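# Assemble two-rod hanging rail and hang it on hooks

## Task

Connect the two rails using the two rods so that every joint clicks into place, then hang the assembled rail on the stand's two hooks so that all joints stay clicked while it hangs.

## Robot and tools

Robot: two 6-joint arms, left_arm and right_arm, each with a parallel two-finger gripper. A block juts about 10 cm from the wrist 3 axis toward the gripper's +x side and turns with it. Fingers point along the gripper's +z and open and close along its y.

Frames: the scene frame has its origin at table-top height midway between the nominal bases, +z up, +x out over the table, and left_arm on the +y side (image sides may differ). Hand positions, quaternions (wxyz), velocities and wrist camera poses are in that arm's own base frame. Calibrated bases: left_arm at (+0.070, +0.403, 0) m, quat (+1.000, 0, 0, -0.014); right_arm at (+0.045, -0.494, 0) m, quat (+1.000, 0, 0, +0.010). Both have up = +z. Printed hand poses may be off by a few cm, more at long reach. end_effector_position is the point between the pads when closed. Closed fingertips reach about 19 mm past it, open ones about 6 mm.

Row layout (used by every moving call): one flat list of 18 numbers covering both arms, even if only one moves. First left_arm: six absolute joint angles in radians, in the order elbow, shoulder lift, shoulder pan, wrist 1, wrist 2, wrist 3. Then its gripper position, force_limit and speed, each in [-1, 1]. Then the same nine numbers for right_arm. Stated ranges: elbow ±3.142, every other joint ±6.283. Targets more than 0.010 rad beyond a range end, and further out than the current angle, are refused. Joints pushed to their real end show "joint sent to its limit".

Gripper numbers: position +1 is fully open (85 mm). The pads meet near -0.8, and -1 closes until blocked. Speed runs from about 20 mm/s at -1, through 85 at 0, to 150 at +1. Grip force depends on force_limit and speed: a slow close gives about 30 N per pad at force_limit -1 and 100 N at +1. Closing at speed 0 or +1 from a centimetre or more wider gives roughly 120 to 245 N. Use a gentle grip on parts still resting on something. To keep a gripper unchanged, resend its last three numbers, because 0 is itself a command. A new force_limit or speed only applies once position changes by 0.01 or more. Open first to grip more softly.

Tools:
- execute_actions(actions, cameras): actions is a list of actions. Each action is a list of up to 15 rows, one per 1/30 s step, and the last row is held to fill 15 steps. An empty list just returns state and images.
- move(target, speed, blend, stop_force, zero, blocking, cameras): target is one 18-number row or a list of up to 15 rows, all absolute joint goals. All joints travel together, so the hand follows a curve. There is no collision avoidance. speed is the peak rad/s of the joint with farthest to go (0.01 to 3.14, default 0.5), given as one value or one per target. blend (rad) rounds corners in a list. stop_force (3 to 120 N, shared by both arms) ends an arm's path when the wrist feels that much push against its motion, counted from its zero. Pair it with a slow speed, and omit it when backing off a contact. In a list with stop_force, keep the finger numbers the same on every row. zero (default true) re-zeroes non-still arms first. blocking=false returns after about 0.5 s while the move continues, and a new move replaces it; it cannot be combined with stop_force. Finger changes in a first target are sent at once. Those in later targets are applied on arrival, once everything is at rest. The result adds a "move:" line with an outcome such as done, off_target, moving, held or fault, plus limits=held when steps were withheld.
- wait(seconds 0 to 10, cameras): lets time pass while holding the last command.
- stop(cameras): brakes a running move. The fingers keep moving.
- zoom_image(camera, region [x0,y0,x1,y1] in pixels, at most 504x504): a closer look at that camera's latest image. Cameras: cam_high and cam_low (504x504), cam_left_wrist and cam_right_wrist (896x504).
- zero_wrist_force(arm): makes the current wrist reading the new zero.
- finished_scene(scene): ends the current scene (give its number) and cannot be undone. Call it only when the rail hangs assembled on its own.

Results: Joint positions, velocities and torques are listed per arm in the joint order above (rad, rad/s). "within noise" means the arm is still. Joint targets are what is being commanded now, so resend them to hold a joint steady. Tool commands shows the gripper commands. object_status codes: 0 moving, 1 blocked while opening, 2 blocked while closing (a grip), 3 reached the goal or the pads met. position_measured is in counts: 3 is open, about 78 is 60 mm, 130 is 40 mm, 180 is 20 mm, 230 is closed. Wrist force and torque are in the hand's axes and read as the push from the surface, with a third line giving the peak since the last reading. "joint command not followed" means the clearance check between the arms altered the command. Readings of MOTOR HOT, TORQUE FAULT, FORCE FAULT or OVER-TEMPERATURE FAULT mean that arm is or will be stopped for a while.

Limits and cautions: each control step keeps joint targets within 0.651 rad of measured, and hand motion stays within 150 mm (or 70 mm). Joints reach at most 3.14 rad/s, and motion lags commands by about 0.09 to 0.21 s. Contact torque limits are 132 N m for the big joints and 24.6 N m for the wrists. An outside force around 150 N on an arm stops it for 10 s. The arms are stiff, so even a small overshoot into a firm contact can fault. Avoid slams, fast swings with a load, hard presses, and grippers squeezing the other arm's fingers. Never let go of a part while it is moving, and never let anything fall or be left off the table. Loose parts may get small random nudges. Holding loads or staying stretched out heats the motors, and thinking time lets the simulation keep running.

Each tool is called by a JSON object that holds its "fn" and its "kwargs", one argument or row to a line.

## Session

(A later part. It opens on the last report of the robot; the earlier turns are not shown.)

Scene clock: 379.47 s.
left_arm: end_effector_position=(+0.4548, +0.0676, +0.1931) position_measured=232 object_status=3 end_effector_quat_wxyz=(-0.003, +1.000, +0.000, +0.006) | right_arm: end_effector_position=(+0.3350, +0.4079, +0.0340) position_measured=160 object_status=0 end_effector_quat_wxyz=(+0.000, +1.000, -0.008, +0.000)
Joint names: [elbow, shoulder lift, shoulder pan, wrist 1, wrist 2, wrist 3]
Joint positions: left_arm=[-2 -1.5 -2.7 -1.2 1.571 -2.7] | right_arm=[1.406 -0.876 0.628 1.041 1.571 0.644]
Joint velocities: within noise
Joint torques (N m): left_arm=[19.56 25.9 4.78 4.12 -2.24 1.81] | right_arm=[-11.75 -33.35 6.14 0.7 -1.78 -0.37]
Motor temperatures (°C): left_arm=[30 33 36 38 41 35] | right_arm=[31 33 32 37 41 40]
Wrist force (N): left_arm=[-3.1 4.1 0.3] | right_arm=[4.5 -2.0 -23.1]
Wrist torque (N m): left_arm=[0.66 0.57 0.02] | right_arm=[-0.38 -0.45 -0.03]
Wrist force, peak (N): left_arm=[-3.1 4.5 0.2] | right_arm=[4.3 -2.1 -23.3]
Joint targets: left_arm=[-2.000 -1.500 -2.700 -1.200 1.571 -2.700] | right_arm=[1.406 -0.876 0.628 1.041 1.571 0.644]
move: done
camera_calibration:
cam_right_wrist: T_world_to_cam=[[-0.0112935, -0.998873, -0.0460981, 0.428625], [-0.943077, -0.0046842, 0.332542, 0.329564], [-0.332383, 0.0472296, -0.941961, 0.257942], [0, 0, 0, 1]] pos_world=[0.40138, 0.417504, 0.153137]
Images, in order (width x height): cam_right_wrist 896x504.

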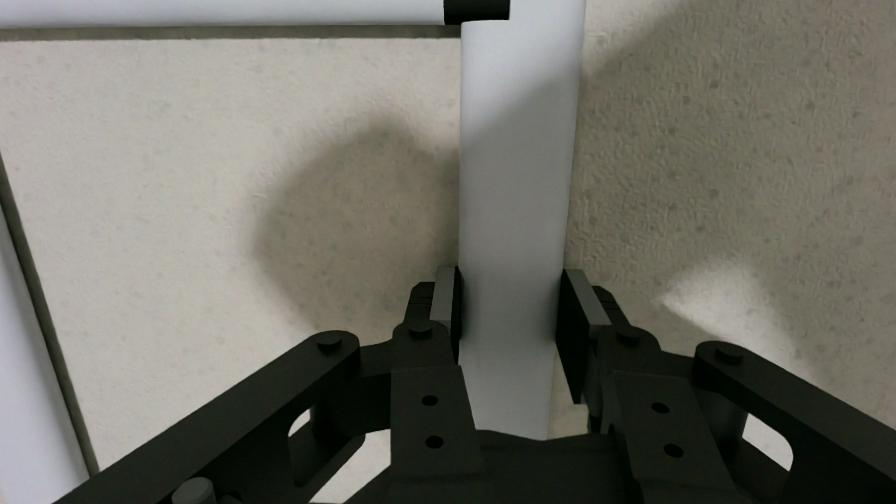

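{"fn": "move", "kwargs": {
  "target": [-2.0,-1.5,-2.7,-1.2,1.571,-2.7,-1,-0.6,0,1.4058,-0.8763,0.628,1.0413,1.571,0.644,0.1,0.2,-1],
  "cameras": []
}}

{"fn": "move", "kwargs": {
  "target": [-2.0,-1.5,-2.7,-1.2,1.571,-2.7,-1,-0.6,0,1.4142,-0.8661,0.628,1.0227,1.571,0.644,0.1,0.2,-1],
  "speed": 0.015,
  "stop_force": 4,
  "cameras": ["cam_right_wrist"]
}}

Scene clock: 389.43 s.
left_arm: end_effector_position=(+0.4548, +0.0676, +0.1931) position_measured=232 object_status=3 end_effector_quat_wxyz=(-0.003, +1.000, +0.000, +0.006) | right_arm: end_effector_position=(+0.3350, +0.4079, +0.0340) position_measured=117 object_status=0 end_effector_quat_wxyz=(+0.000, +1.000, -0.008, +0.000)
Joint names: [elbow, shoulder lift, shoulder pan, wrist 1, wrist 2, wrist 3]
Joint positions: left_arm=[-2 -1.5 -2.7 -1.2 1.571 -2.7] | right_arm=[1.406 -0.876 0.628 1.041 1.571 0.644]
Joint velocities: within noise
Joint torques (N m): left_arm=[20.02 25.16 2.67 4.18 -2.16 1.76] | right_arm=[-19.04 -34.54 6.68 1.23 -1.87 -0.59]
Motor temperatures (°C): left_arm=[30 33 36 38 41 35] | right_arm=[31 33 32 37 41 40]
Wrist force (N): left_arm=[-3.2 4.2 0.2] | right_arm=[2.7 -1.9 1.4]
Wrist torque (N m): left_arm=[0.67 0.59 0.02] | right_arm=[-0.36 -0.42 -0.01]
Wrist force, peak (N): left_arm=[-3.3 4.4 0.7] | right_arm=[4.4 -2.0 -23.0]
Joint targets: left_arm=[-2.000 -1.500 -2.700 -1.200 1.571 -2.700] | right_arm=[1.406 -0.876 0.628 1.041 1.571 0.644]
move: done
No camera images: "cameras" was empty.

Scene clock: 391.37 s.
left_arm: end_effector_position=(+0.4548, +0.0676, +0.1931) position_measured=232 object_status=3 end_effector_quat_wxyz=(-0.003, +1.000, +0.000, +0.006) | right_arm: end_effector_position=(+0.3349, +0.4078, +0.0299) position_measured=117 object_status=3 end_effector_quat_wxyz=(+0.000, +1.000, -0.008, +0.000)
Joint names: [elbow, shoulder lift, shoulder pan, wrist 1, wrist 2, wrist 3]
Joint positions: left_arm=[-2 -1.5 -2.7 -1.2 1.571 -2.7] | right_arm=[1.41 -0.872 0.628 1.033 1.571 0.644]
Joint velocities: within noise
Joint torques (N m): left_arm=[20.59 23.95 1.55 4.12 -2.04 1.77] | right_arm=[-27.42 -51.15 6.33 4.59 -1.92 -0.59]
Motor temperatures (°C): left_arm=[30 33 36 38 41 35] | right_arm=[31 33 32 37 41 40]
Wrist force (N): left_arm=[-3.0 4.1 0.4] | right_arm=[3.4 -2.5 -6.1]
Wrist torque (N m): left_arm=[0.66 0.55 0.02] | right_arm=[-0.56 -0.48 -0.01]
Wrist force, peak (N): left_arm=[-3.1 4.7 0.5] | right_arm=[4.4 -2.7 -21.4]
Joint targets: left_arm=[-2.000 -1.500 -2.700 -1.200 1.571 -2.700] | right_arm=[1.410 -0.872 0.628 1.033 1.571 0.644]
move: contact (right_arm)
camera_calibration:
cam_right_wrist: T_world_to_cam=[[-0.0112593, -0.998878, -0.0460044, 0.428309], [-0.943077, -0.00468531, 0.332543, 0.330738], [-0.332385, 0.0471298, -0.941966, 0.254062], [0, 0, 0, 1]] pos_world=[0.40118, 0.417404, 0.149037]
Images, in order (width x height): cam_right_wrist 896x504.

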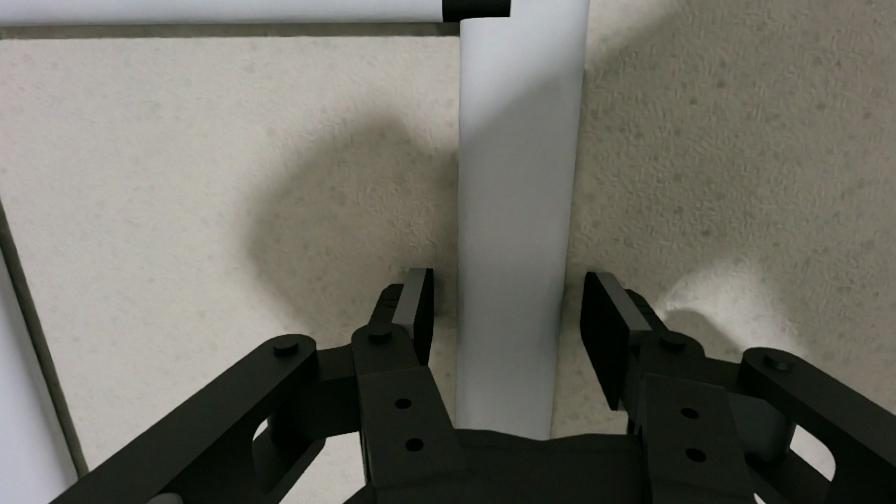

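{"fn": "move", "kwargs": {
  "target": [-2.0,-1.5,-2.7,-1.2,1.571,-2.7,-1,-0.6,0,1.4076,-0.8744,0.628,1.0376,1.571,0.644,0.1,0.2,-1],
  "speed": 0.03,
  "cameras": []
}}

{"fn": "move", "kwargs": {
  "target": [-2.0,-1.5,-2.7,-1.2,1.571,-2.7,-1,-0.6,0,1.4076,-0.8744,0.628,1.0376,1.571,0.644,-1,0.2,-1],
  "cameras": []
}}

Scene clock: 398.67 s.
left_arm: end_effector_position=(+0.4548, +0.0676, +0.1931) position_measured=232 object_status=3 end_effector_quat_wxyz=(-0.003, +1.000, +0.000, +0.006) | right_arm: end_effector_position=(+0.3350, +0.4079, +0.0321) position_measured=117 object_status=3 end_effector_quat_wxyz=(+0.000, +1.000, -0.008, +0.000)
Joint names: [elbow, shoulder lift, shoulder pan, wrist 1, wrist 2, wrist 3]
Joint positions: left_arm=[-2 -1.5 -2.7 -1.2 1.571 -2.7] | right_arm=[1.408 -0.874 0.628 1.037 1.571 0.644]
Joint velocities: within noise
Joint torques (N m): left_arm=[21.07 22.63 2.27 4.2 -1.9 1.59] | right_arm=[-31.1 -54.91 6.73 5.29 -1.89 -0.62]
Motor temperatures (°C): left_arm=[30 33 36 38 41 35] | right_arm=[31 33 32 37 41 40]
Wrist force (N): left_arm=[-3.1 4.2 0.2] | right_arm=[2.8 -1.8 1.4]
Wrist torque (N m): left_arm=[0.67 0.57 0.02] | right_arm=[-0.34 -0.44 -0.01]
Wrist force, peak (N): left_arm=[-3.1 4.5 0.3] | right_arm=[2.9 -2.3 -6.1]
Joint targets: left_arm=[-2.000 -1.500 -2.700 -1.200 1.571 -2.700] | right_arm=[1.408 -0.874 0.628 1.038 1.571 0.644]
move: done
No camera images: "cameras" was empty.

Scene clock: 400.00 s.
left_arm: end_effector_position=(+0.4548, +0.0676, +0.1931) position_measured=232 object_status=3 end_effector_quat_wxyz=(-0.003, +1.000, +0.000, +0.006) | right_arm: end_effector_position=(+0.3350, +0.4079, +0.0323) position_measured=160 object_status=0 end_effector_quat_wxyz=(+0.000, +1.000, -0.008, +0.000)
Joint names: [elbow, shoulder lift, shoulder pan, wrist 1, wrist 2, wrist 3]
Joint positions: left_arm=[-2 -1.5 -2.7 -1.2 1.571 -2.7] | right_arm=[1.408 -0.874 0.628 1.038 1.571 0.644]
Joint velocities: within noise
Joint torques (N m): left_arm=[22.19 21.96 2.47 4.19 -1.87 1.57] | right_arm=[-24.93 -44.48 6.63 3.28 -1.85 -0.85]
Motor temperatures (°C): left_arm=[30 33 36 38 41 35] | right_arm=[31 33 32 37 41 40]
Wrist force (N): left_arm=[-2.9 4.2 0.4] | right_arm=[3.0 -1.1 -13.7]
Wrist torque (N m): left_arm=[0.68 0.54 0.02] | right_arm=[-0.35 -0.41 -0.03]
Wrist force, peak (N): left_arm=[-3.0 4.5 0.6] | right_arm=[3.5 -1.1 -14.9]
Joint targets: left_arm=[-2.000 -1.500 -2.700 -1.200 1.571 -2.700] | right_arm=[1.408 -0.874 0.628 1.038 1.571 0.644]
move: done
No camera images: "cameras" was empty.

{"fn": "move", "kwargs": {
  "target": [-2.0,-1.5,-2.7,-1.2,1.571,-2.7,-1,-0.6,0,1.3405,-0.9468,0.628,1.1771,1.571,0.644,-1,0.2,-1],
  "speed": 0.08
}}

Scene clock: 404.63 s.
left_arm: end_effector_position=(+0.4548, +0.0676, +0.1931) position_measured=232 object_status=3 end_effector_quat_wxyz=(-0.003, +1.000, +0.000, +0.006) | right_arm: end_effector_position=(+0.3351, +0.4079, +0.0999) position_measured=160 object_status=2 end_effector_quat_wxyz=(+0.000, +1.000, -0.008, +0.000)
Joint names: [elbow, shoulder lift, shoulder pan, wrist 1, wrist 2, wrist 3]
Joint positions: left_arm=[-2 -1.5 -2.7 -1.2 1.571 -2.7] | right_arm=[1.341 -0.947 0.628 1.177 1.571 0.644]
Joint velocities: within noise
Joint torques (N m): left_arm=[22.49 21.33 0.77 3.9 -1.87 1.67] | right_arm=[-33.58 -57.04 6.97 5.75 -0.83 -0.87]
Motor temperatures (°C): left_arm=[30 33 36 38 41 35] | right_arm=[31 33 32 37 41 40]
Wrist force (N): left_arm=[-2.9 4.2 0.5] | right_arm=[2.8 -1.7 8.9]
Wrist torque (N m): left_arm=[0.67 0.54 0.02] | right_arm=[-0.89 -0.42 -0.01]
Wrist force, peak (N): left_arm=[-3.3 4.4 0.4] | right_arm=[3.3 -1.2 -14.3]
Joint targets: left_arm=[-2.000 -1.500 -2.700 -1.200 1.571 -2.700] | right_arm=[1.341 -0.947 0.628 1.177 1.571 0.644]
move: done
camera_calibration:
cam_left_wrist: T_world_to_cam=[[0.0202988, -0.998403, -0.0527291, 0.0785356], [-0.94887, -0.0358553, 0.313624, 0.398258], [-0.315013, 0.0436668, -0.948082, 0.453276], [0, 0, 0, 1]] pos_world=[0.519089, 0.0728966, 0.308981]
cam_right_wrist: T_world_to_cam=[[-0.0112935, -0.998873, -0.0460981, 0.431663], [-0.943077, -0.0046842, 0.332542, 0.307649], [-0.332383, 0.0472296, -0.941961, 0.320018], [0, 0, 0, 1]] pos_world=[0.40138, 0.417504, 0.219037]

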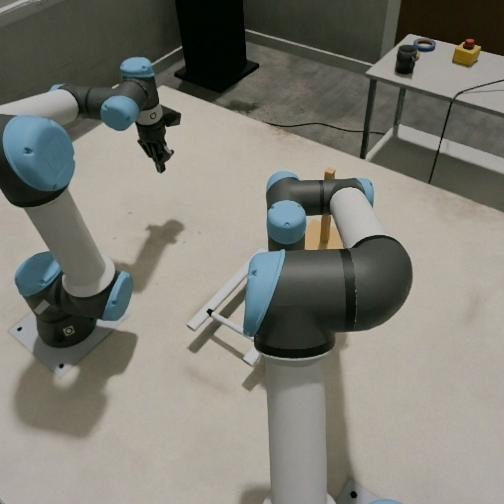

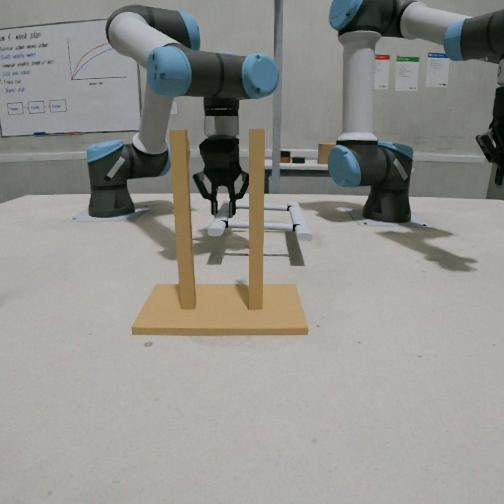

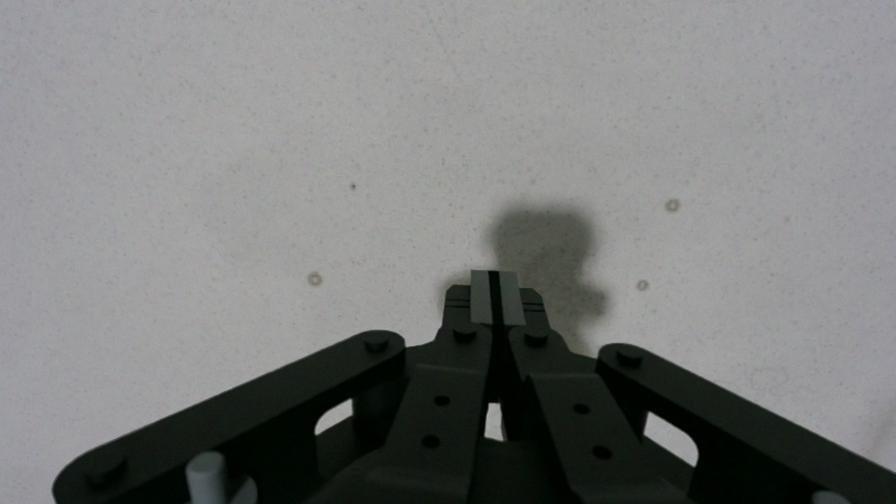

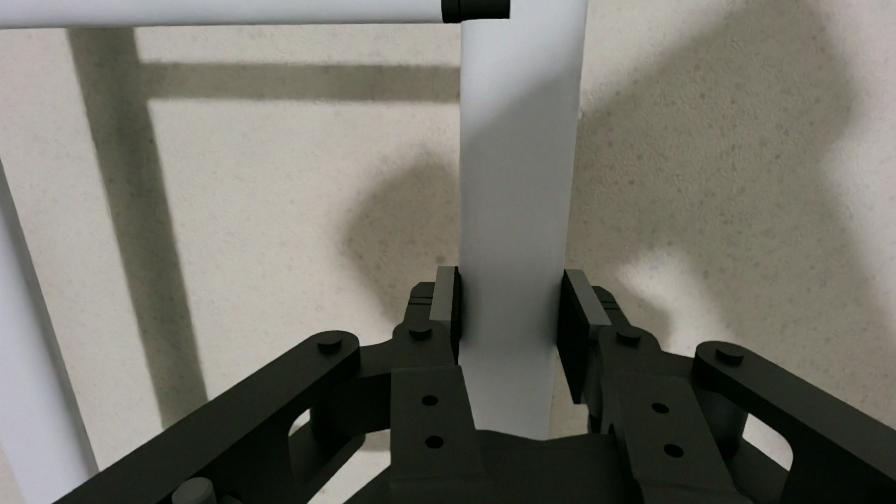

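{"fn": "move", "kwargs": {
  "target": [
    [-2.0,-1.5,-2.7,-1.2,1.571,-2.7,-1,-0.6,0,1.2223,-1.2132,0.5688,1.5617,1.571,0.5688,-1,0.2,-1],
    [-2.0,-1.5,-2.7,-1.2,1.571,-2.7,-1,-0.6,0,1.744,-1.3567,0.9775,-0.3873,2.5683,-1.5708,-1,0.2,-1],
    [-2.0,-1.5,-2.7,-1.2,1.571,-2.7,-1,-0.6,0,1.6683,-1.2976,0.8583,-0.3707,2.4491,-1.5708,-1,0.2,-1]
  ],
  "speed": [0.3, 0.5, 0.3]
}}

{"fn": "zoom_image", "kwargs": {
  "camera": "cam_right_wrist",
  "region": [200, 0, 700, 300]
}}

Scene clock: 416.97 s.
left_arm: end_effector_position=(+0.4548, +0.0676, +0.1931) position_measured=232 object_status=3 end_effector_quat_wxyz=(-0.003, +1.000, +0.000, +0.006) | right_arm: end_effector_position=(+0.4698, +0.4454, +0.3300) position_measured=160 object_status=2 end_effector_quat_wxyz=(+0.505, +0.505, +0.495, +0.495)
Joint names: [elbow, shoulder lift, shoulder pan, wrist 1, wrist 2, wrist 3]
Joint positions: left_arm=[-2 -1.5 -2.7 -1.2 1.571 -2.7] | right_arm=[1.668 -1.298 0.859 -0.371 2.449 -1.571]
Joint velocities: within noise
Joint torques (N m): left_arm=[24.51 17.46 0.79 3.68 -1.82 1.62] | right_arm=[-41.08 -26.15 -9.8 0.03 -2.13 -3.07]
Motor temperatures (°C): left_arm=[30 33 36 38 41 35] | right_arm=[31 33 32 37 41 40]
Wrist force (N): left_arm=[-3.0 4.1 0.4] | right_arm=[1.1 -10.2 0.3]
Wrist torque (N m): left_arm=[0.67 0.55 0.02] | right_arm=[-0.50 0.25 -0.27]
Wrist force, peak (N): left_arm=[-3.0 4.6 0.6] | right_arm=[-0.2 -11.3 -1.5]
Joint targets: left_arm=[-2.000 -1.500 -2.700 -1.200 1.571 -2.700] | right_arm=[1.668 -1.298 0.858 -0.371 2.449 -1.571]
move: done
camera_calibration:
cam_left_wrist: T_world_to_cam=[[0.0202988, -0.998403, -0.0527291, 0.0785356], [-0.94887, -0.0358553, 0.313624, 0.398258], [-0.315013, 0.0436668, -0.948082, 0.453276], [0, 0, 0, 1]] pos_world=[0.519089, 0.0728966, 0.308981]
cam_right_wrist: T_world_to_cam=[[0.0462911, 0.00379635, 0.998921, -0.33726], [-0.351459, -0.935993, 0.0198442, 0.598421], [0.935058, -0.351999, -0.0419939, -0.134836], [0, 0, 0, 1]] pos_world=[0.352012, 0.513936, 0.319358]

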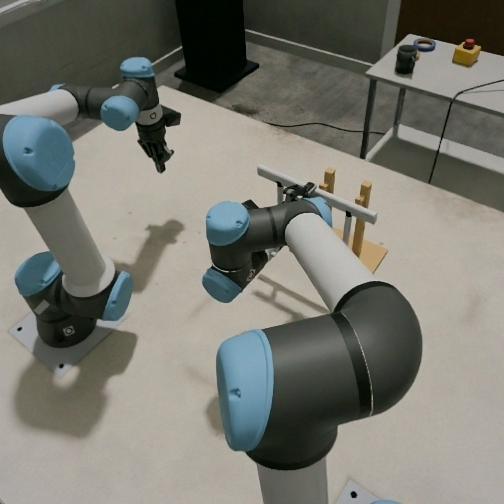

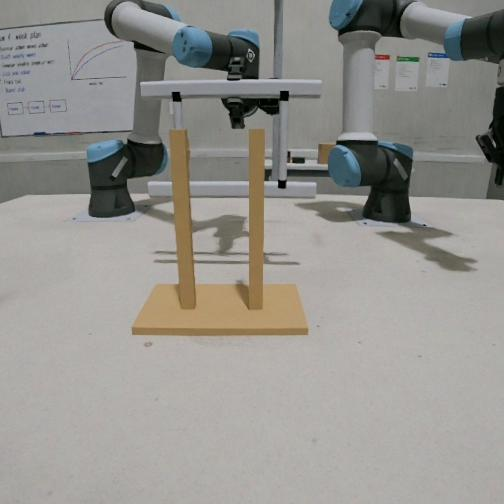

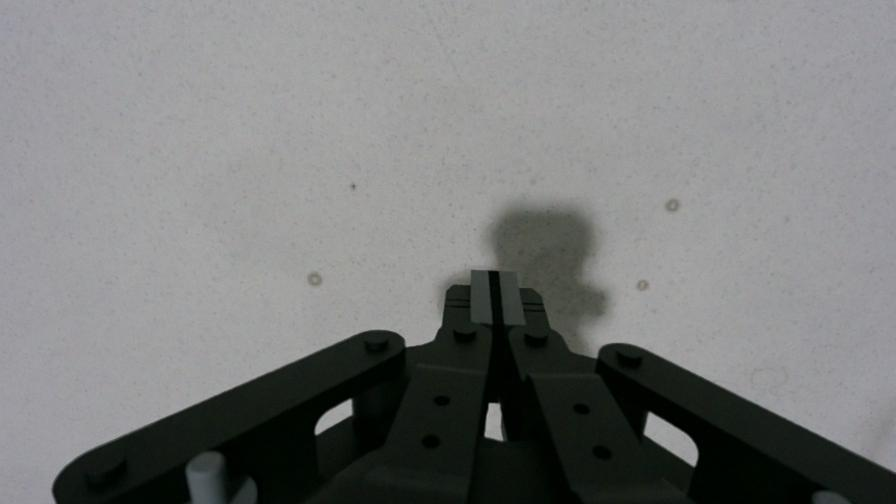

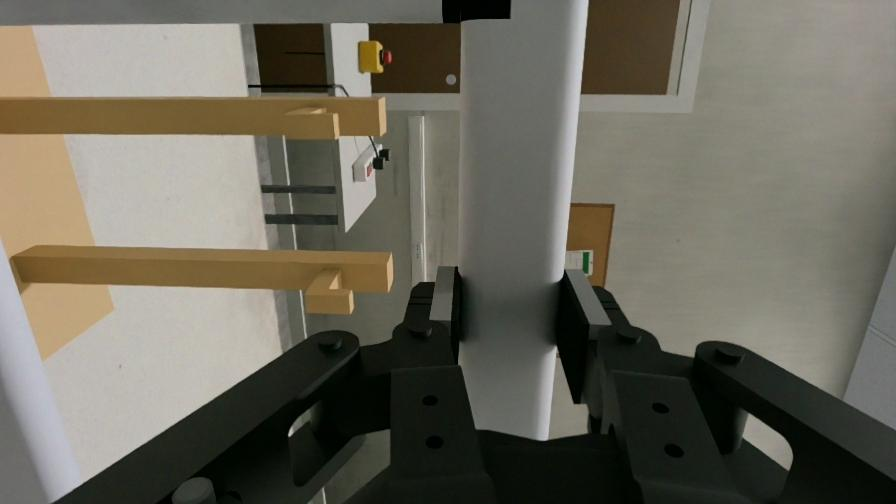

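Scaled by 1.008 from the camera's 896x504 image, which has a finer 1280x720 frame.

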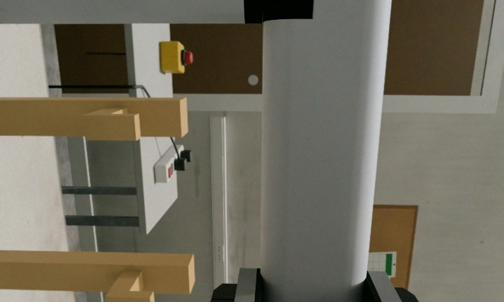

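{"fn": "zoom_image", "kwargs": {
  "camera": "cam_right_wrist",
  "region": [260, 80, 410, 160]
}}

{"fn": "zoom_image", "kwargs": {
  "camera": "cam_right_wrist",
  "region": [260, 240, 410, 320]
}}

Scaled by 3.360 from the camera's 896x504 image, which has a finer 1280x720 frame.

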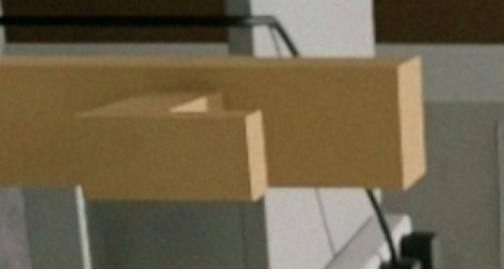

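Scaled by 3.360 from the camera's 896x504 image, which has a finer 1280x720 frame.

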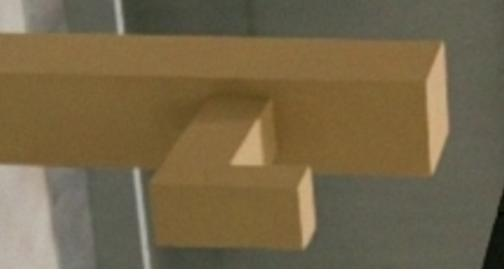

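{"fn": "move", "kwargs": {
  "target": [-2.0,-1.5,-2.7,-1.2,1.571,-2.7,-1,-0.6,0,1.7288,-1.2596,0.8583,-0.4692,2.4491,-1.5708,-1,0.2,-1],
  "speed": 0.15,
  "cameras": ["cam_right_wrist"]
}}

{"fn": "zoom_image", "kwargs": {
  "camera": "cam_right_wrist",
  "region": [320, 80, 470, 160]
}}

{"fn": "zoom_image", "kwargs": {
  "camera": "cam_right_wrist",
  "region": [320, 240, 470, 320]
}}

Scene clock: 444.13 s.
left_arm: end_effector_position=(+0.4548, +0.0676, +0.1931) position_measured=232 object_status=3 end_effector_quat_wxyz=(-0.003, +1.000, +0.000, +0.006) | right_arm: end_effector_position=(+0.4698, +0.4452, +0.2902) position_measured=160 object_status=2 end_effector_quat_wxyz=(+0.505, +0.505, +0.495, +0.495)
Joint names: [elbow, shoulder lift, shoulder pan, wrist 1, wrist 2, wrist 3]
Joint positions: left_arm=[-2 -1.5 -2.7 -1.2 1.571 -2.7] | right_arm=[1.729 -1.26 0.858 -0.469 2.449 -1.571]
Joint velocities: within noise
Joint torques (N m): left_arm=[29.44 10.64 -1.59 2.92 -1.19 1.42] | right_arm=[-14.07 -27.41 -6.43 -5.35 0.27 -1.58]
Motor temperatures (°C): left_arm=[30 33 36 38 41 35] | right_arm=[31 33 32 37 41 40]
Wrist force (N): left_arm=[-2.8 3.9 0.6] | right_arm=[0.9 -10.2 0.6]
Wrist torque (N m): left_arm=[0.62 0.51 0.02] | right_arm=[-0.50 0.28 -0.26]
Wrist force, peak (N): left_arm=[-3.1 4.6 0.5] | right_arm=[1.1 -11.1 0.5]
Joint targets: left_arm=[-2.000 -1.500 -2.700 -1.200 1.571 -2.700] | right_arm=[1.729 -1.260 0.858 -0.469 2.449 -1.571]
move: done
camera_calibration:
cam_right_wrist: T_world_to_cam=[[0.0462911, 0.00379635, 0.998921, -0.297502], [-0.351459, -0.935993, 0.0198442, 0.599023], [0.935058, -0.351999, -0.0419939, -0.136578], [0, 0, 0, 1]] pos_world=[0.352012, 0.513736, 0.279558]
Images, in order (width x height): cam_right_wrist 896x504.

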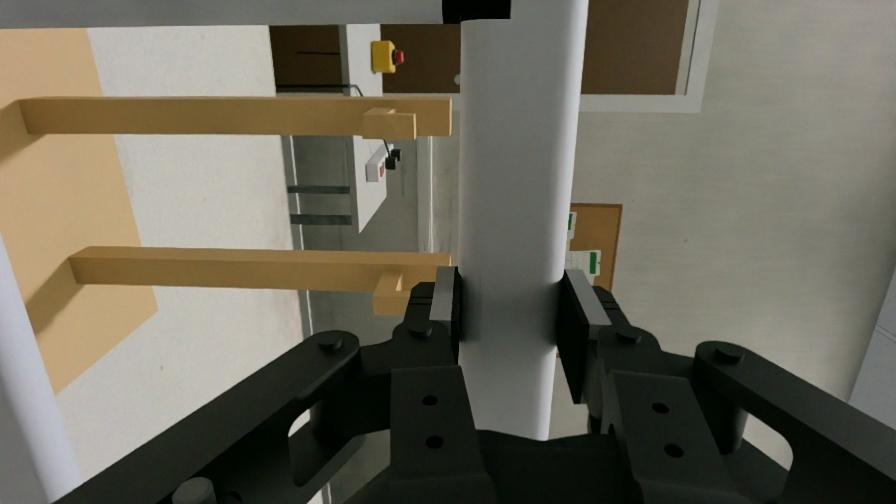

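Scaled by 3.360 from the camera's 896x504 image, which has a finer 1280x720 frame.

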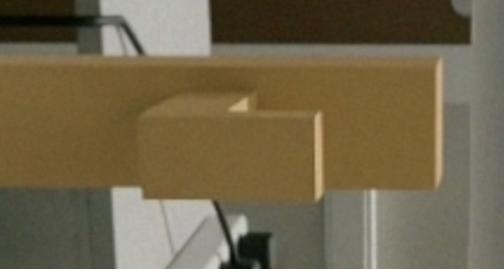

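Scaled by 3.360 from the camera's 896x504 image, which has a finer 1280x720 frame.

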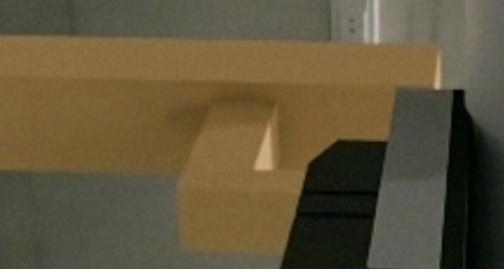

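{"fn": "move", "kwargs": {
  "target": [-2.0,-1.5,-2.7,-1.2,1.571,-2.7,-1,-0.6,0,1.5895,-1.2393,0.7428,-0.3502,2.3336,-1.5708,-1,0.2,-1],
  "speed": 0.2,
  "cameras": ["cam_right_wrist","cam_high"]
}}

{"fn": "zoom_image", "kwargs": {
  "camera": "cam_right_wrist",
  "region": [200, 20, 420, 140]
}}

{"fn": "zoom_image", "kwargs": {
  "camera": "cam_right_wrist",
  "region": [200, 220, 420, 340]
}}

{"fn": "zoom_image", "kwargs": {
  "camera": "cam_high",
  "region": [240, 130, 440, 280]
}}

Scene clock: 467.30 s.
left_arm: end_effector_position=(+0.4548, +0.0676, +0.1931) position_measured=232 object_status=3 end_effector_quat_wxyz=(-0.003, +1.000, +0.000, +0.006) | right_arm: end_effector_position=(+0.5399, +0.4358, +0.3300) position_measured=160 object_status=2 end_effector_quat_wxyz=(+0.505, +0.505, +0.495, +0.495)
Joint names: [elbow, shoulder lift, shoulder pan, wrist 1, wrist 2, wrist 3]
Joint positions: left_arm=[-2 -1.5 -2.7 -1.2 1.571 -2.7] | right_arm=[1.59 -1.239 0.743 -0.35 2.334 -1.571]
Joint velocities: within noise
Joint torques (N m): left_arm=[28.69 10.69 -4.33 2.55 -0.96 1.32] | right_arm=[-39.27 -28.75 -10.31 -0.15 -2.16 -0.75]
Motor temperatures (°C): left_arm=[30 33 36 38 41 35] | right_arm=[31 33 32 37 41 40]
Wrist force (N): left_arm=[-2.8 4.3 0.5] | right_arm=[0.7 -10.0 0.6]
Wrist torque (N m): left_arm=[0.68 0.52 0.02] | right_arm=[-0.45 0.31 -0.30]
Wrist force, peak (N): left_arm=[-3.2 4.4 0.6] | right_arm=[1.1 -10.9 0.2]
Joint targets: left_arm=[-2.000 -1.500 -2.700 -1.200 1.571 -2.700] | right_arm=[1.589 -1.239 0.743 -0.350 2.334 -1.571]
move: done
camera_calibration:
cam_right_wrist: T_world_to_cam=[[0.0462911, 0.00379635, 0.998921, -0.340563], [-0.351459, -0.935993, 0.0198442, 0.614035], [0.935058, -0.351999, -0.0419939, -0.203665], [0, 0, 0, 1]] pos_world=[0.422012, 0.504336, 0.319458]
Images, in order (width x height): cam_high 504x504, cam_right_wrist 896x504.

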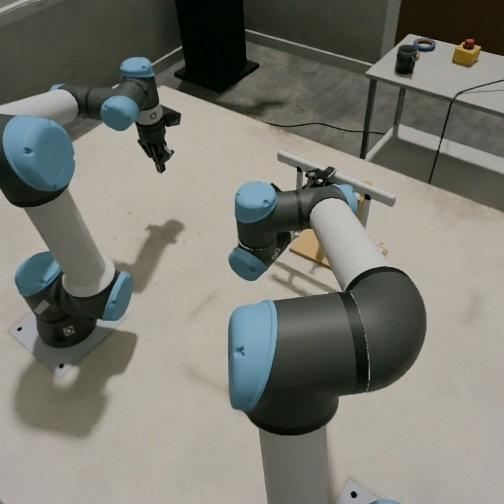

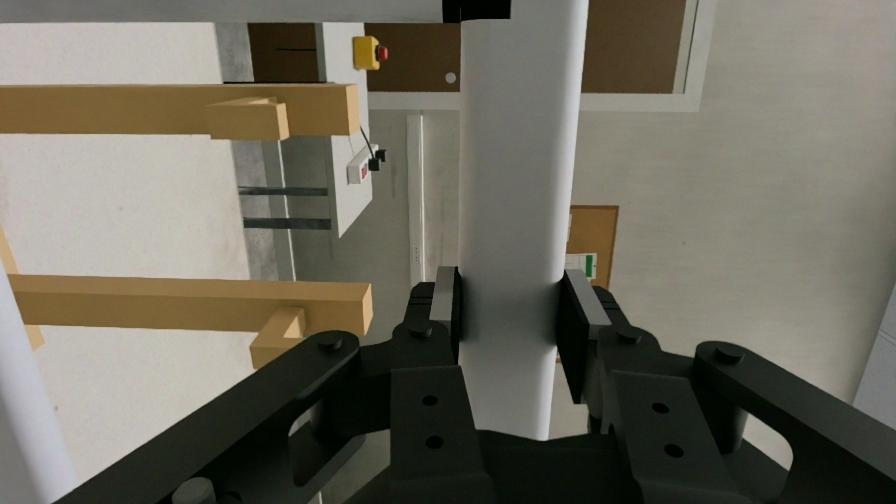

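Scaled by 2.291 from the camera's 896x504 image, which has a finer 1280x720 frame.

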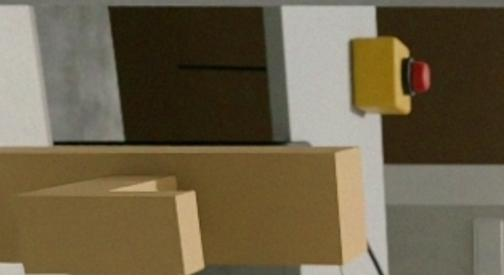

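Scaled by 2.291 from the camera's 896x504 image, which has a finer 1280x720 frame.

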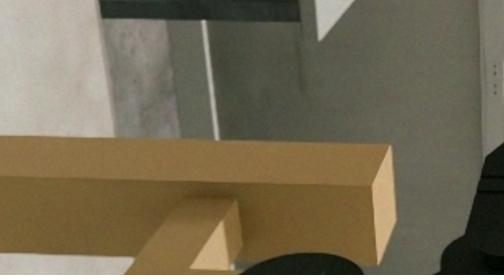

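Scaled by 2.520 from the camera's 504x504 image, which has a finer 720x720 frame.

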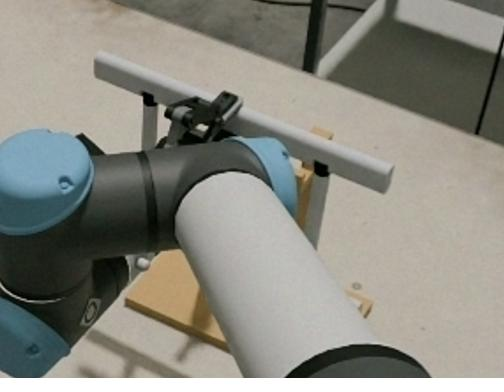

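{"fn": "move", "kwargs": {
  "target": [-2.0,-1.5,-2.7,-1.2,1.571,-2.7,-1,-0.6,0,1.5031,-1.1042,0.6596,-0.3989,2.2504,-1.5708,-1,0.2,-1],
  "speed": 0.15
}}

{"fn": "zoom_image", "kwargs": {
  "camera": "cam_high",
  "region": [250, 120, 450, 270]
}}

{"fn": "zoom_image", "kwargs": {
  "camera": "cam_low",
  "region": [120, 70, 340, 230]
}}

Scene clock: 490.93 s.
left_arm: end_effector_position=(+0.4548, +0.0676, +0.1931) position_measured=232 object_status=3 end_effector_quat_wxyz=(-0.003, +1.000, +0.000, +0.006) | right_arm: end_effector_position=(+0.6118, +0.4388, +0.2901) position_measured=160 object_status=2 end_effector_quat_wxyz=(+0.505, +0.505, +0.495, +0.495) end_effector_velocity=(+0.002, +0.000, -0.002) end_effector_angular_velocity=(-0.001, +0.001, +0.001)
Joint names: [elbow, shoulder lift, shoulder pan, wrist 1, wrist 2, wrist 3]
Joint positions: left_arm=[-2 -1.5 -2.7 -1.2 1.571 -2.7] | right_arm=[1.503 -1.104 0.66 -0.399 2.251 -1.571]
Joint velocities: left_arm=[within noise] | right_arm=[-0.002 0.005 -0.002 -0.002 -0.003 0]
Joint torques (N m): left_arm=[26.68 10.99 -4.71 2.65 -0.61 1.32] | right_arm=[-42.14 -33.73 -9.84 -5.86 -2.18 0.52]
Motor temperatures (°C): left_arm=[30 33 36 38 41 35] | right_arm=[31 33 32 37 41 40]
Wrist force (N): left_arm=[-2.8 4.5 0.6] | right_arm=[1.1 -10.7 0.6]
Wrist torque (N m): left_arm=[0.72 0.53 0.02] | right_arm=[-0.53 0.23 -0.29]
Wrist force, peak (N): left_arm=[-3.1 4.5 0.6] | right_arm=[1.1 -11.1 1.7]
Joint targets: left_arm=[-2.000 -1.500 -2.700 -1.200 1.571 -2.700] | right_arm=[1.503 -1.104 0.660 -0.399 2.250 -1.571]
move: done
camera_calibration:
cam_left_wrist: T_world_to_cam=[[0.0202988, -0.998403, -0.0527291, 0.0785356], [-0.94887, -0.0358553, 0.313624, 0.398258], [-0.315013, 0.0436668, -0.948082, 0.453276], [0, 0, 0, 1]] pos_world=[0.519089, 0.0728966, 0.308981]
cam_right_wrist: T_world_to_cam=[[0.0462911, 0.00379635, 0.998921, -0.304046], [-0.351459, -0.935993, 0.0198442, 0.642905], [0.935058, -0.351999, -0.0419939, -0.271515], [0, 0, 0, 1]] pos_world=[0.493912, 0.507336, 0.279558]

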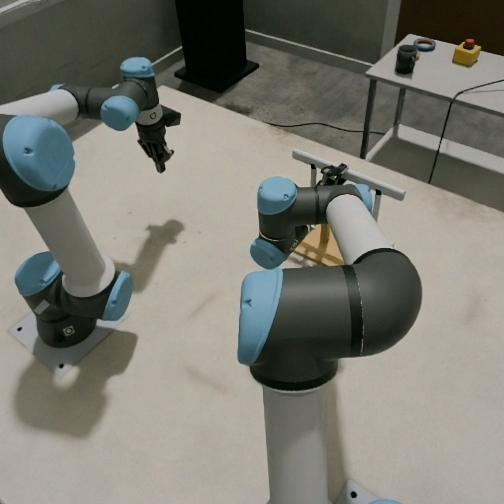

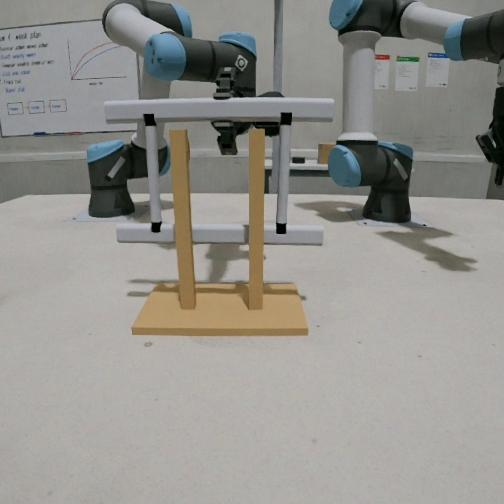

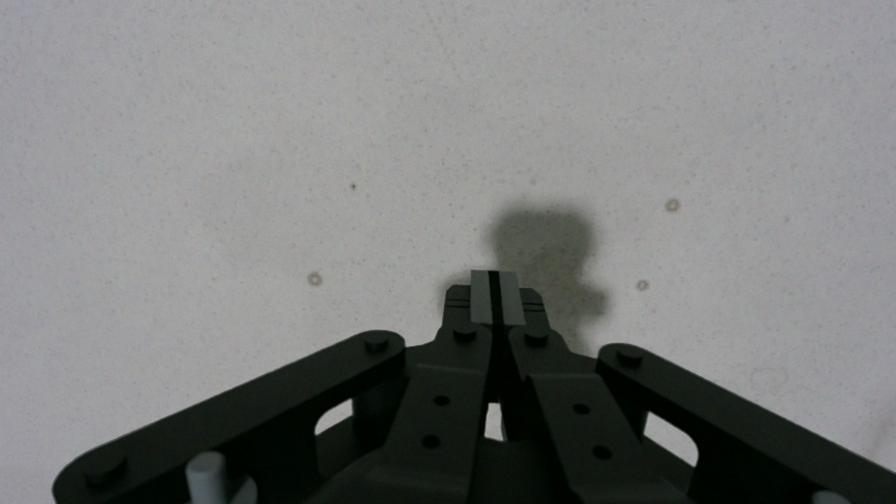

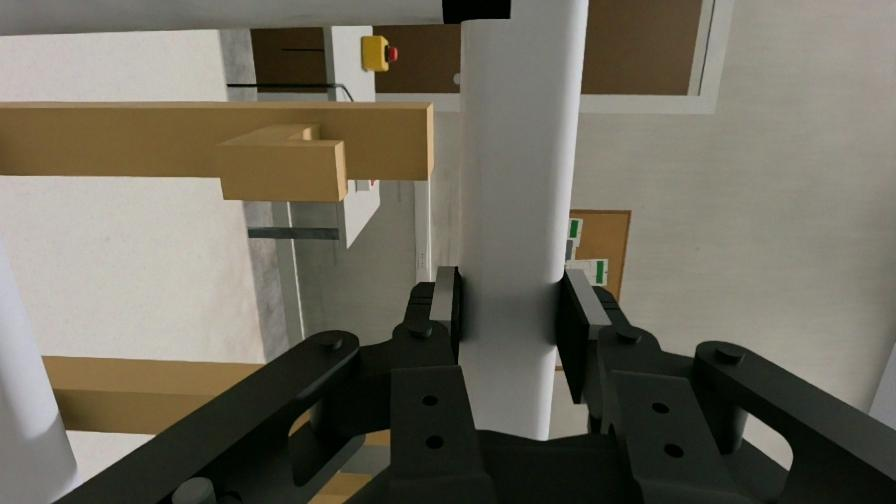

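Scaled by 2.520 from the camera's 504x504 image, which has a finer 720x720 frame.

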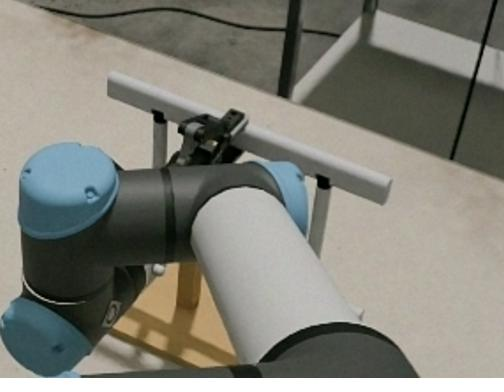

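Scaled by 2.291 from the camera's 504x504 image, which has a finer 720x720 frame.

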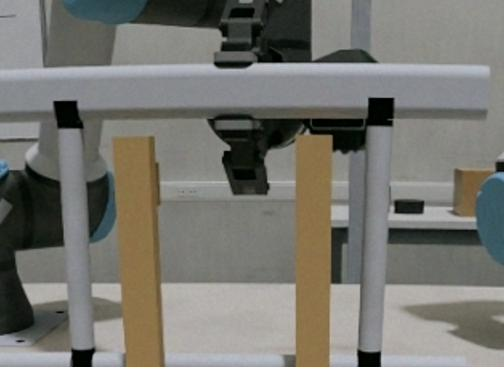

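{"fn": "move", "kwargs": {
  "target": [-2.0,-1.5,-2.7,-1.2,1.571,-2.7,-1,-0.6,0,1.5616,-1.0547,0.6596,-0.5069,2.2504,-1.5708,-1,0.2,-1],
  "speed": 0.025,
  "stop_force": 5
}}

{"fn": "zoom_image", "kwargs": {
  "camera": "cam_low",
  "region": [120, 90, 340, 250]
}}

Scene clock: 501.33 s.
left_arm: end_effector_position=(+0.4548, +0.0676, +0.1931) position_measured=232 object_status=3 end_effector_quat_wxyz=(-0.003, +1.000, +0.000, +0.006) | right_arm: end_effector_position=(+0.6122, +0.4391, +0.2508) position_measured=160 object_status=2 end_effector_quat_wxyz=(+0.505, +0.505, +0.495, +0.495)
Joint names: [elbow, shoulder lift, shoulder pan, wrist 1, wrist 2, wrist 3]
Joint positions: left_arm=[-2 -1.5 -2.7 -1.2 1.571 -2.7] | right_arm=[1.551 -1.064 0.66 -0.487 2.25 -1.571]
Joint velocities: within noise
Joint torques (N m): left_arm=[27.07 10.26 -5.82 2.27 -0.39 1.09] | right_arm=[-34.64 -53.32 -8.4 -0.54 -1.84 0.99]
Motor temperatures (°C): left_arm=[30 33 36 38 40 35] | right_arm=[31 33 32 37 41 40]
Wrist force (N): left_arm=[-2.9 4.0 0.7] | right_arm=[0.6 -3.8 0.6]
Wrist torque (N m): left_arm=[0.63 0.54 0.02] | right_arm=[-0.61 0.41 -0.30]
Wrist force, peak (N): left_arm=[-3.1 4.5 0.2] | right_arm=[0.9 -11.1 0.6]
Joint targets: left_arm=[-2.000 -1.500 -2.700 -1.200 1.571 -2.700] | right_arm=[1.551 -1.064 0.660 -0.487 2.250 -1.571]
move: contact (right_arm); right_arm: the wrist 1 is farthest, 0.020 rad from its target
camera_calibration:
cam_left_wrist: T_world_to_cam=[[0.0202988, -0.998403, -0.0527291, 0.0785356], [-0.94887, -0.0358553, 0.313624, 0.398258], [-0.315013, 0.0436668, -0.948082, 0.453276], [0, 0, 0, 1]] pos_world=[0.519089, 0.0728966, 0.308981]
cam_right_wrist: T_world_to_cam=[[0.0462911, 0.00379635, 0.998921, -0.264713], [-0.351459, -0.935993, 0.0198442, 0.64405], [0.935058, -0.351999, -0.0419939, -0.273567], [0, 0, 0, 1]] pos_world=[0.494412, 0.507536, 0.240158]

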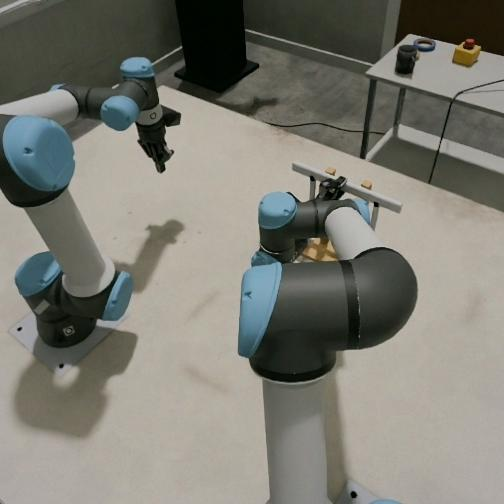

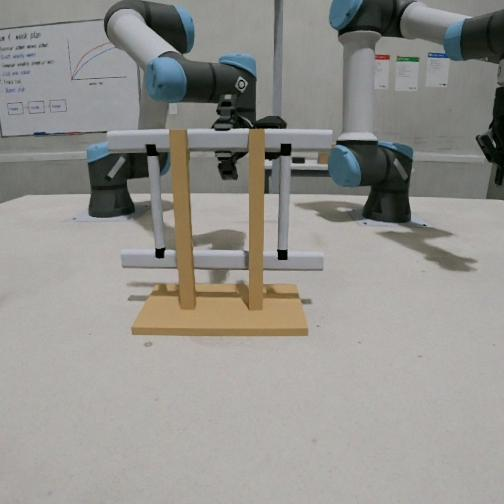

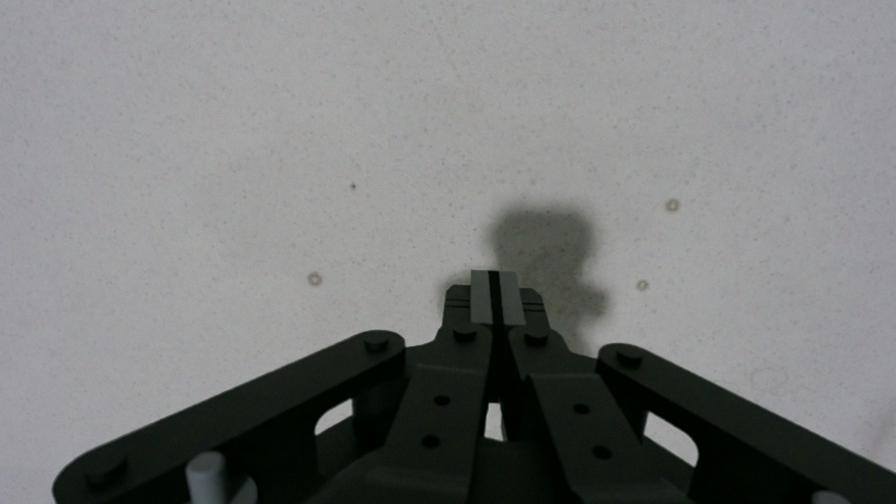

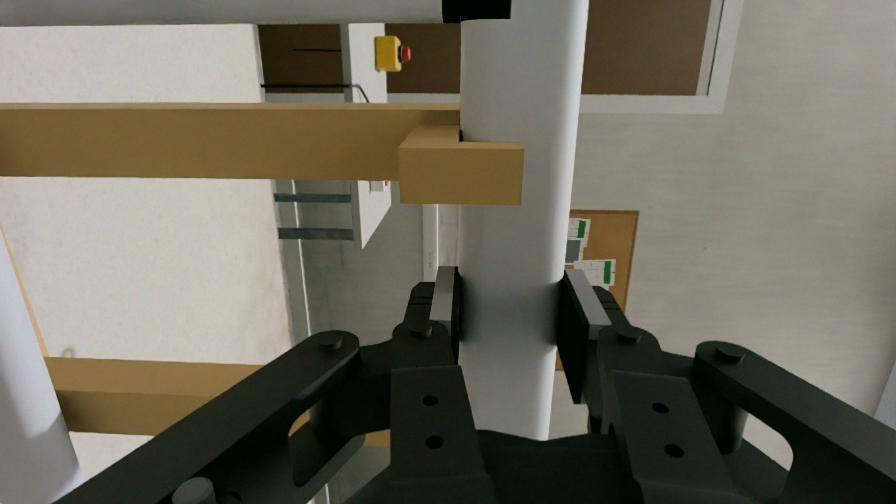

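Scaled by 2.291 from the camera's 504x504 image, which has a finer 720x720 frame.

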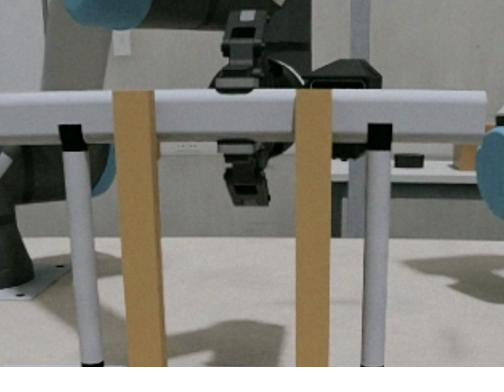

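{"fn": "move", "kwargs": {
  "target": [-2.0,-1.5,-2.7,-1.2,1.571,-2.7,-1,-0.6,0,1.551,-1.064,0.6596,-0.487,2.2504,-1.5708,-0.1,-1,-1],
  "cameras": ["cam_right_wrist"]
}}

{"fn": "move", "kwargs": {
  "target": [-2.0,-1.5,-2.7,-1.2,1.571,-2.7,-1,-0.6,0,1.551,-1.064,0.6596,-0.487,2.2504,-1.5708,0.2,-1,-1],
  "cameras": ["cam_right_wrist"]
}}

Scene clock: 506.33 s.
left_arm: end_effector_position=(+0.4548, +0.0676, +0.1931) position_measured=232 object_status=3 end_effector_quat_wxyz=(-0.003, +1.000, +0.000, +0.006) | right_arm: end_effector_position=(+0.6122, +0.4390, +0.2509) position_measured=141 object_status=0 end_effector_quat_wxyz=(+0.505, +0.505, +0.495, +0.495)
Joint names: [elbow, shoulder lift, shoulder pan, wrist 1, wrist 2, wrist 3]
Joint positions: left_arm=[-2 -1.5 -2.7 -1.2 1.571 -2.7] | right_arm=[1.551 -1.064 0.66 -0.487 2.25 -1.571]
Joint velocities: within noise
Joint torques (N m): left_arm=[25.4 9.65 -4.97 2.09 -0.31 1.04] | right_arm=[-12.92 -52.74 -7.91 0.77 -1.76 0.94]
Motor temperatures (°C): left_arm=[30 33 36 38 40 35] | right_arm=[31 33 32 37 41 40]
Wrist force (N): left_arm=[-2.9 4.1 0.4] | right_arm=[0.9 -3.4 0.9]
Wrist torque (N m): left_arm=[0.66 0.53 0.02] | right_arm=[-0.54 0.27 -0.31]
Wrist force, peak (N): left_arm=[-3.1 4.5 0.9] | right_arm=[0.7 -6.5 2.2]
Joint targets: left_arm=[-2.000 -1.500 -2.700 -1.200 1.571 -2.700] | right_arm=[1.551 -1.064 0.660 -0.487 2.250 -1.571]
move: done
camera_calibration:
cam_right_wrist: T_world_to_cam=[[0.046255, 0.00370326, 0.998923, -0.264843], [-0.351464, -0.935993, 0.0197445, 0.644037], [0.935058, -0.351999, -0.0419928, -0.273465], [0, 0, 0, 1]] pos_world=[0.494312, 0.507536, 0.240358]
Images, in order (width x height): cam_right_wrist 896x504.

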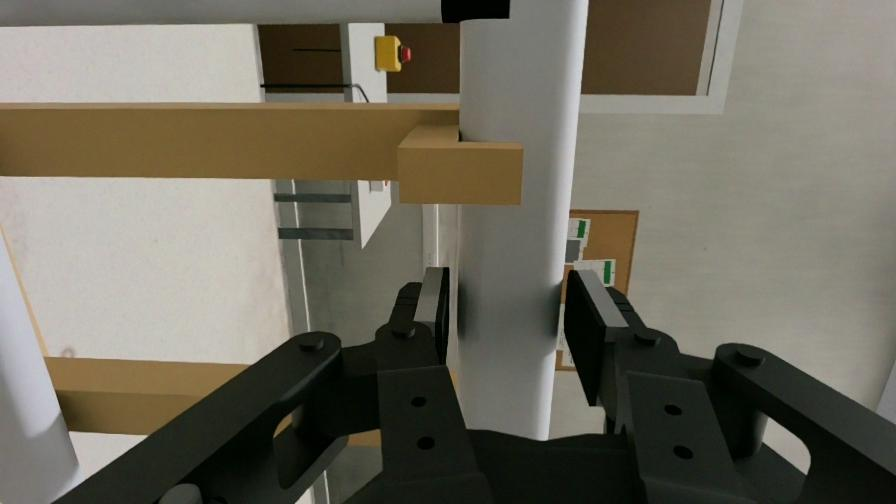

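Scene clock: 507.33 s.
left_arm: end_effector_position=(+0.4548, +0.0676, +0.1931) position_measured=232 object_status=3 end_effector_quat_wxyz=(-0.003, +1.000, +0.000, +0.006) | right_arm: end_effector_position=(+0.6122, +0.4390, +0.2508) position_measured=104 object_status=0 end_effector_quat_wxyz=(+0.505, +0.505, +0.495, +0.495)
Joint names: [elbow, shoulder lift, shoulder pan, wrist 1, wrist 2, wrist 3]
Joint positions: left_arm=[-2 -1.5 -2.7 -1.2 1.571 -2.7] | right_arm=[1.551 -1.064 0.66 -0.487 2.25 -1.571]
Joint velocities: within noise
Joint torques (N m): left_arm=[26.91 9.28 -4.55 2.05 -0.45 0.99] | right_arm=[-10.95 -52.6 -8.47 0.43 -1.85 0.99]
Motor temperatures (°C): left_arm=[30 33 36 38 40 35] | right_arm=[31 33 32 37 41 40]
Wrist force (N): left_arm=[-2.7 4.0 0.5] | right_arm=[1.0 -3.6 0.8]
Wrist torque (N m): left_arm=[0.65 0.51 0.02] | right_arm=[-0.60 0.25 -0.31]
Wrist force, peak (N): left_arm=[-2.9 4.4 0.4] | right_arm=[1.0 -3.8 0.8]
Joint targets: left_arm=[-2.000 -1.500 -2.700 -1.200 1.571 -2.700] | right_arm=[1.551 -1.064 0.660 -0.487 2.250 -1.571]
move: done
camera_calibration:
cam_right_wrist: T_world_to_cam=[[0.0462911, 0.00379635, 0.998921, -0.264808], [-0.351459, -0.935993, 0.0198442, 0.644013], [0.935058, -0.351999, -0.0419939, -0.273469], [0, 0, 0, 1]] pos_world=[0.494312, 0.507536, 0.240258]
Images, in order (width x height): cam_right_wrist 896x504.

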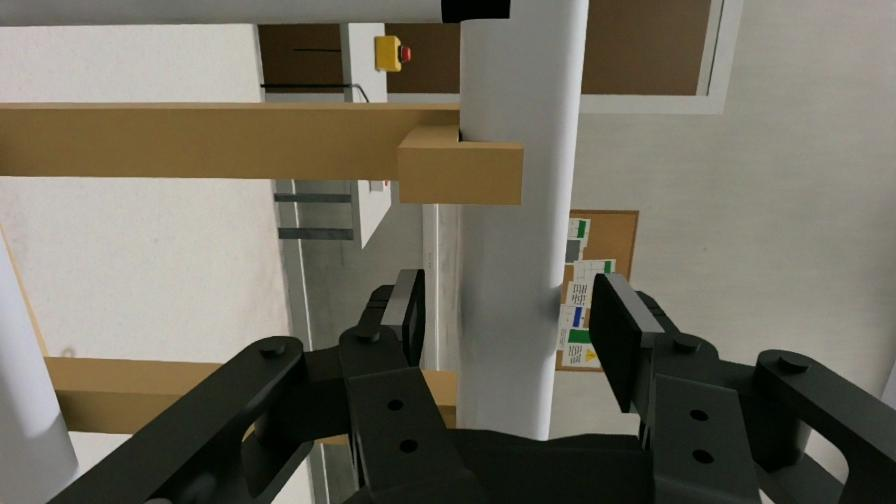

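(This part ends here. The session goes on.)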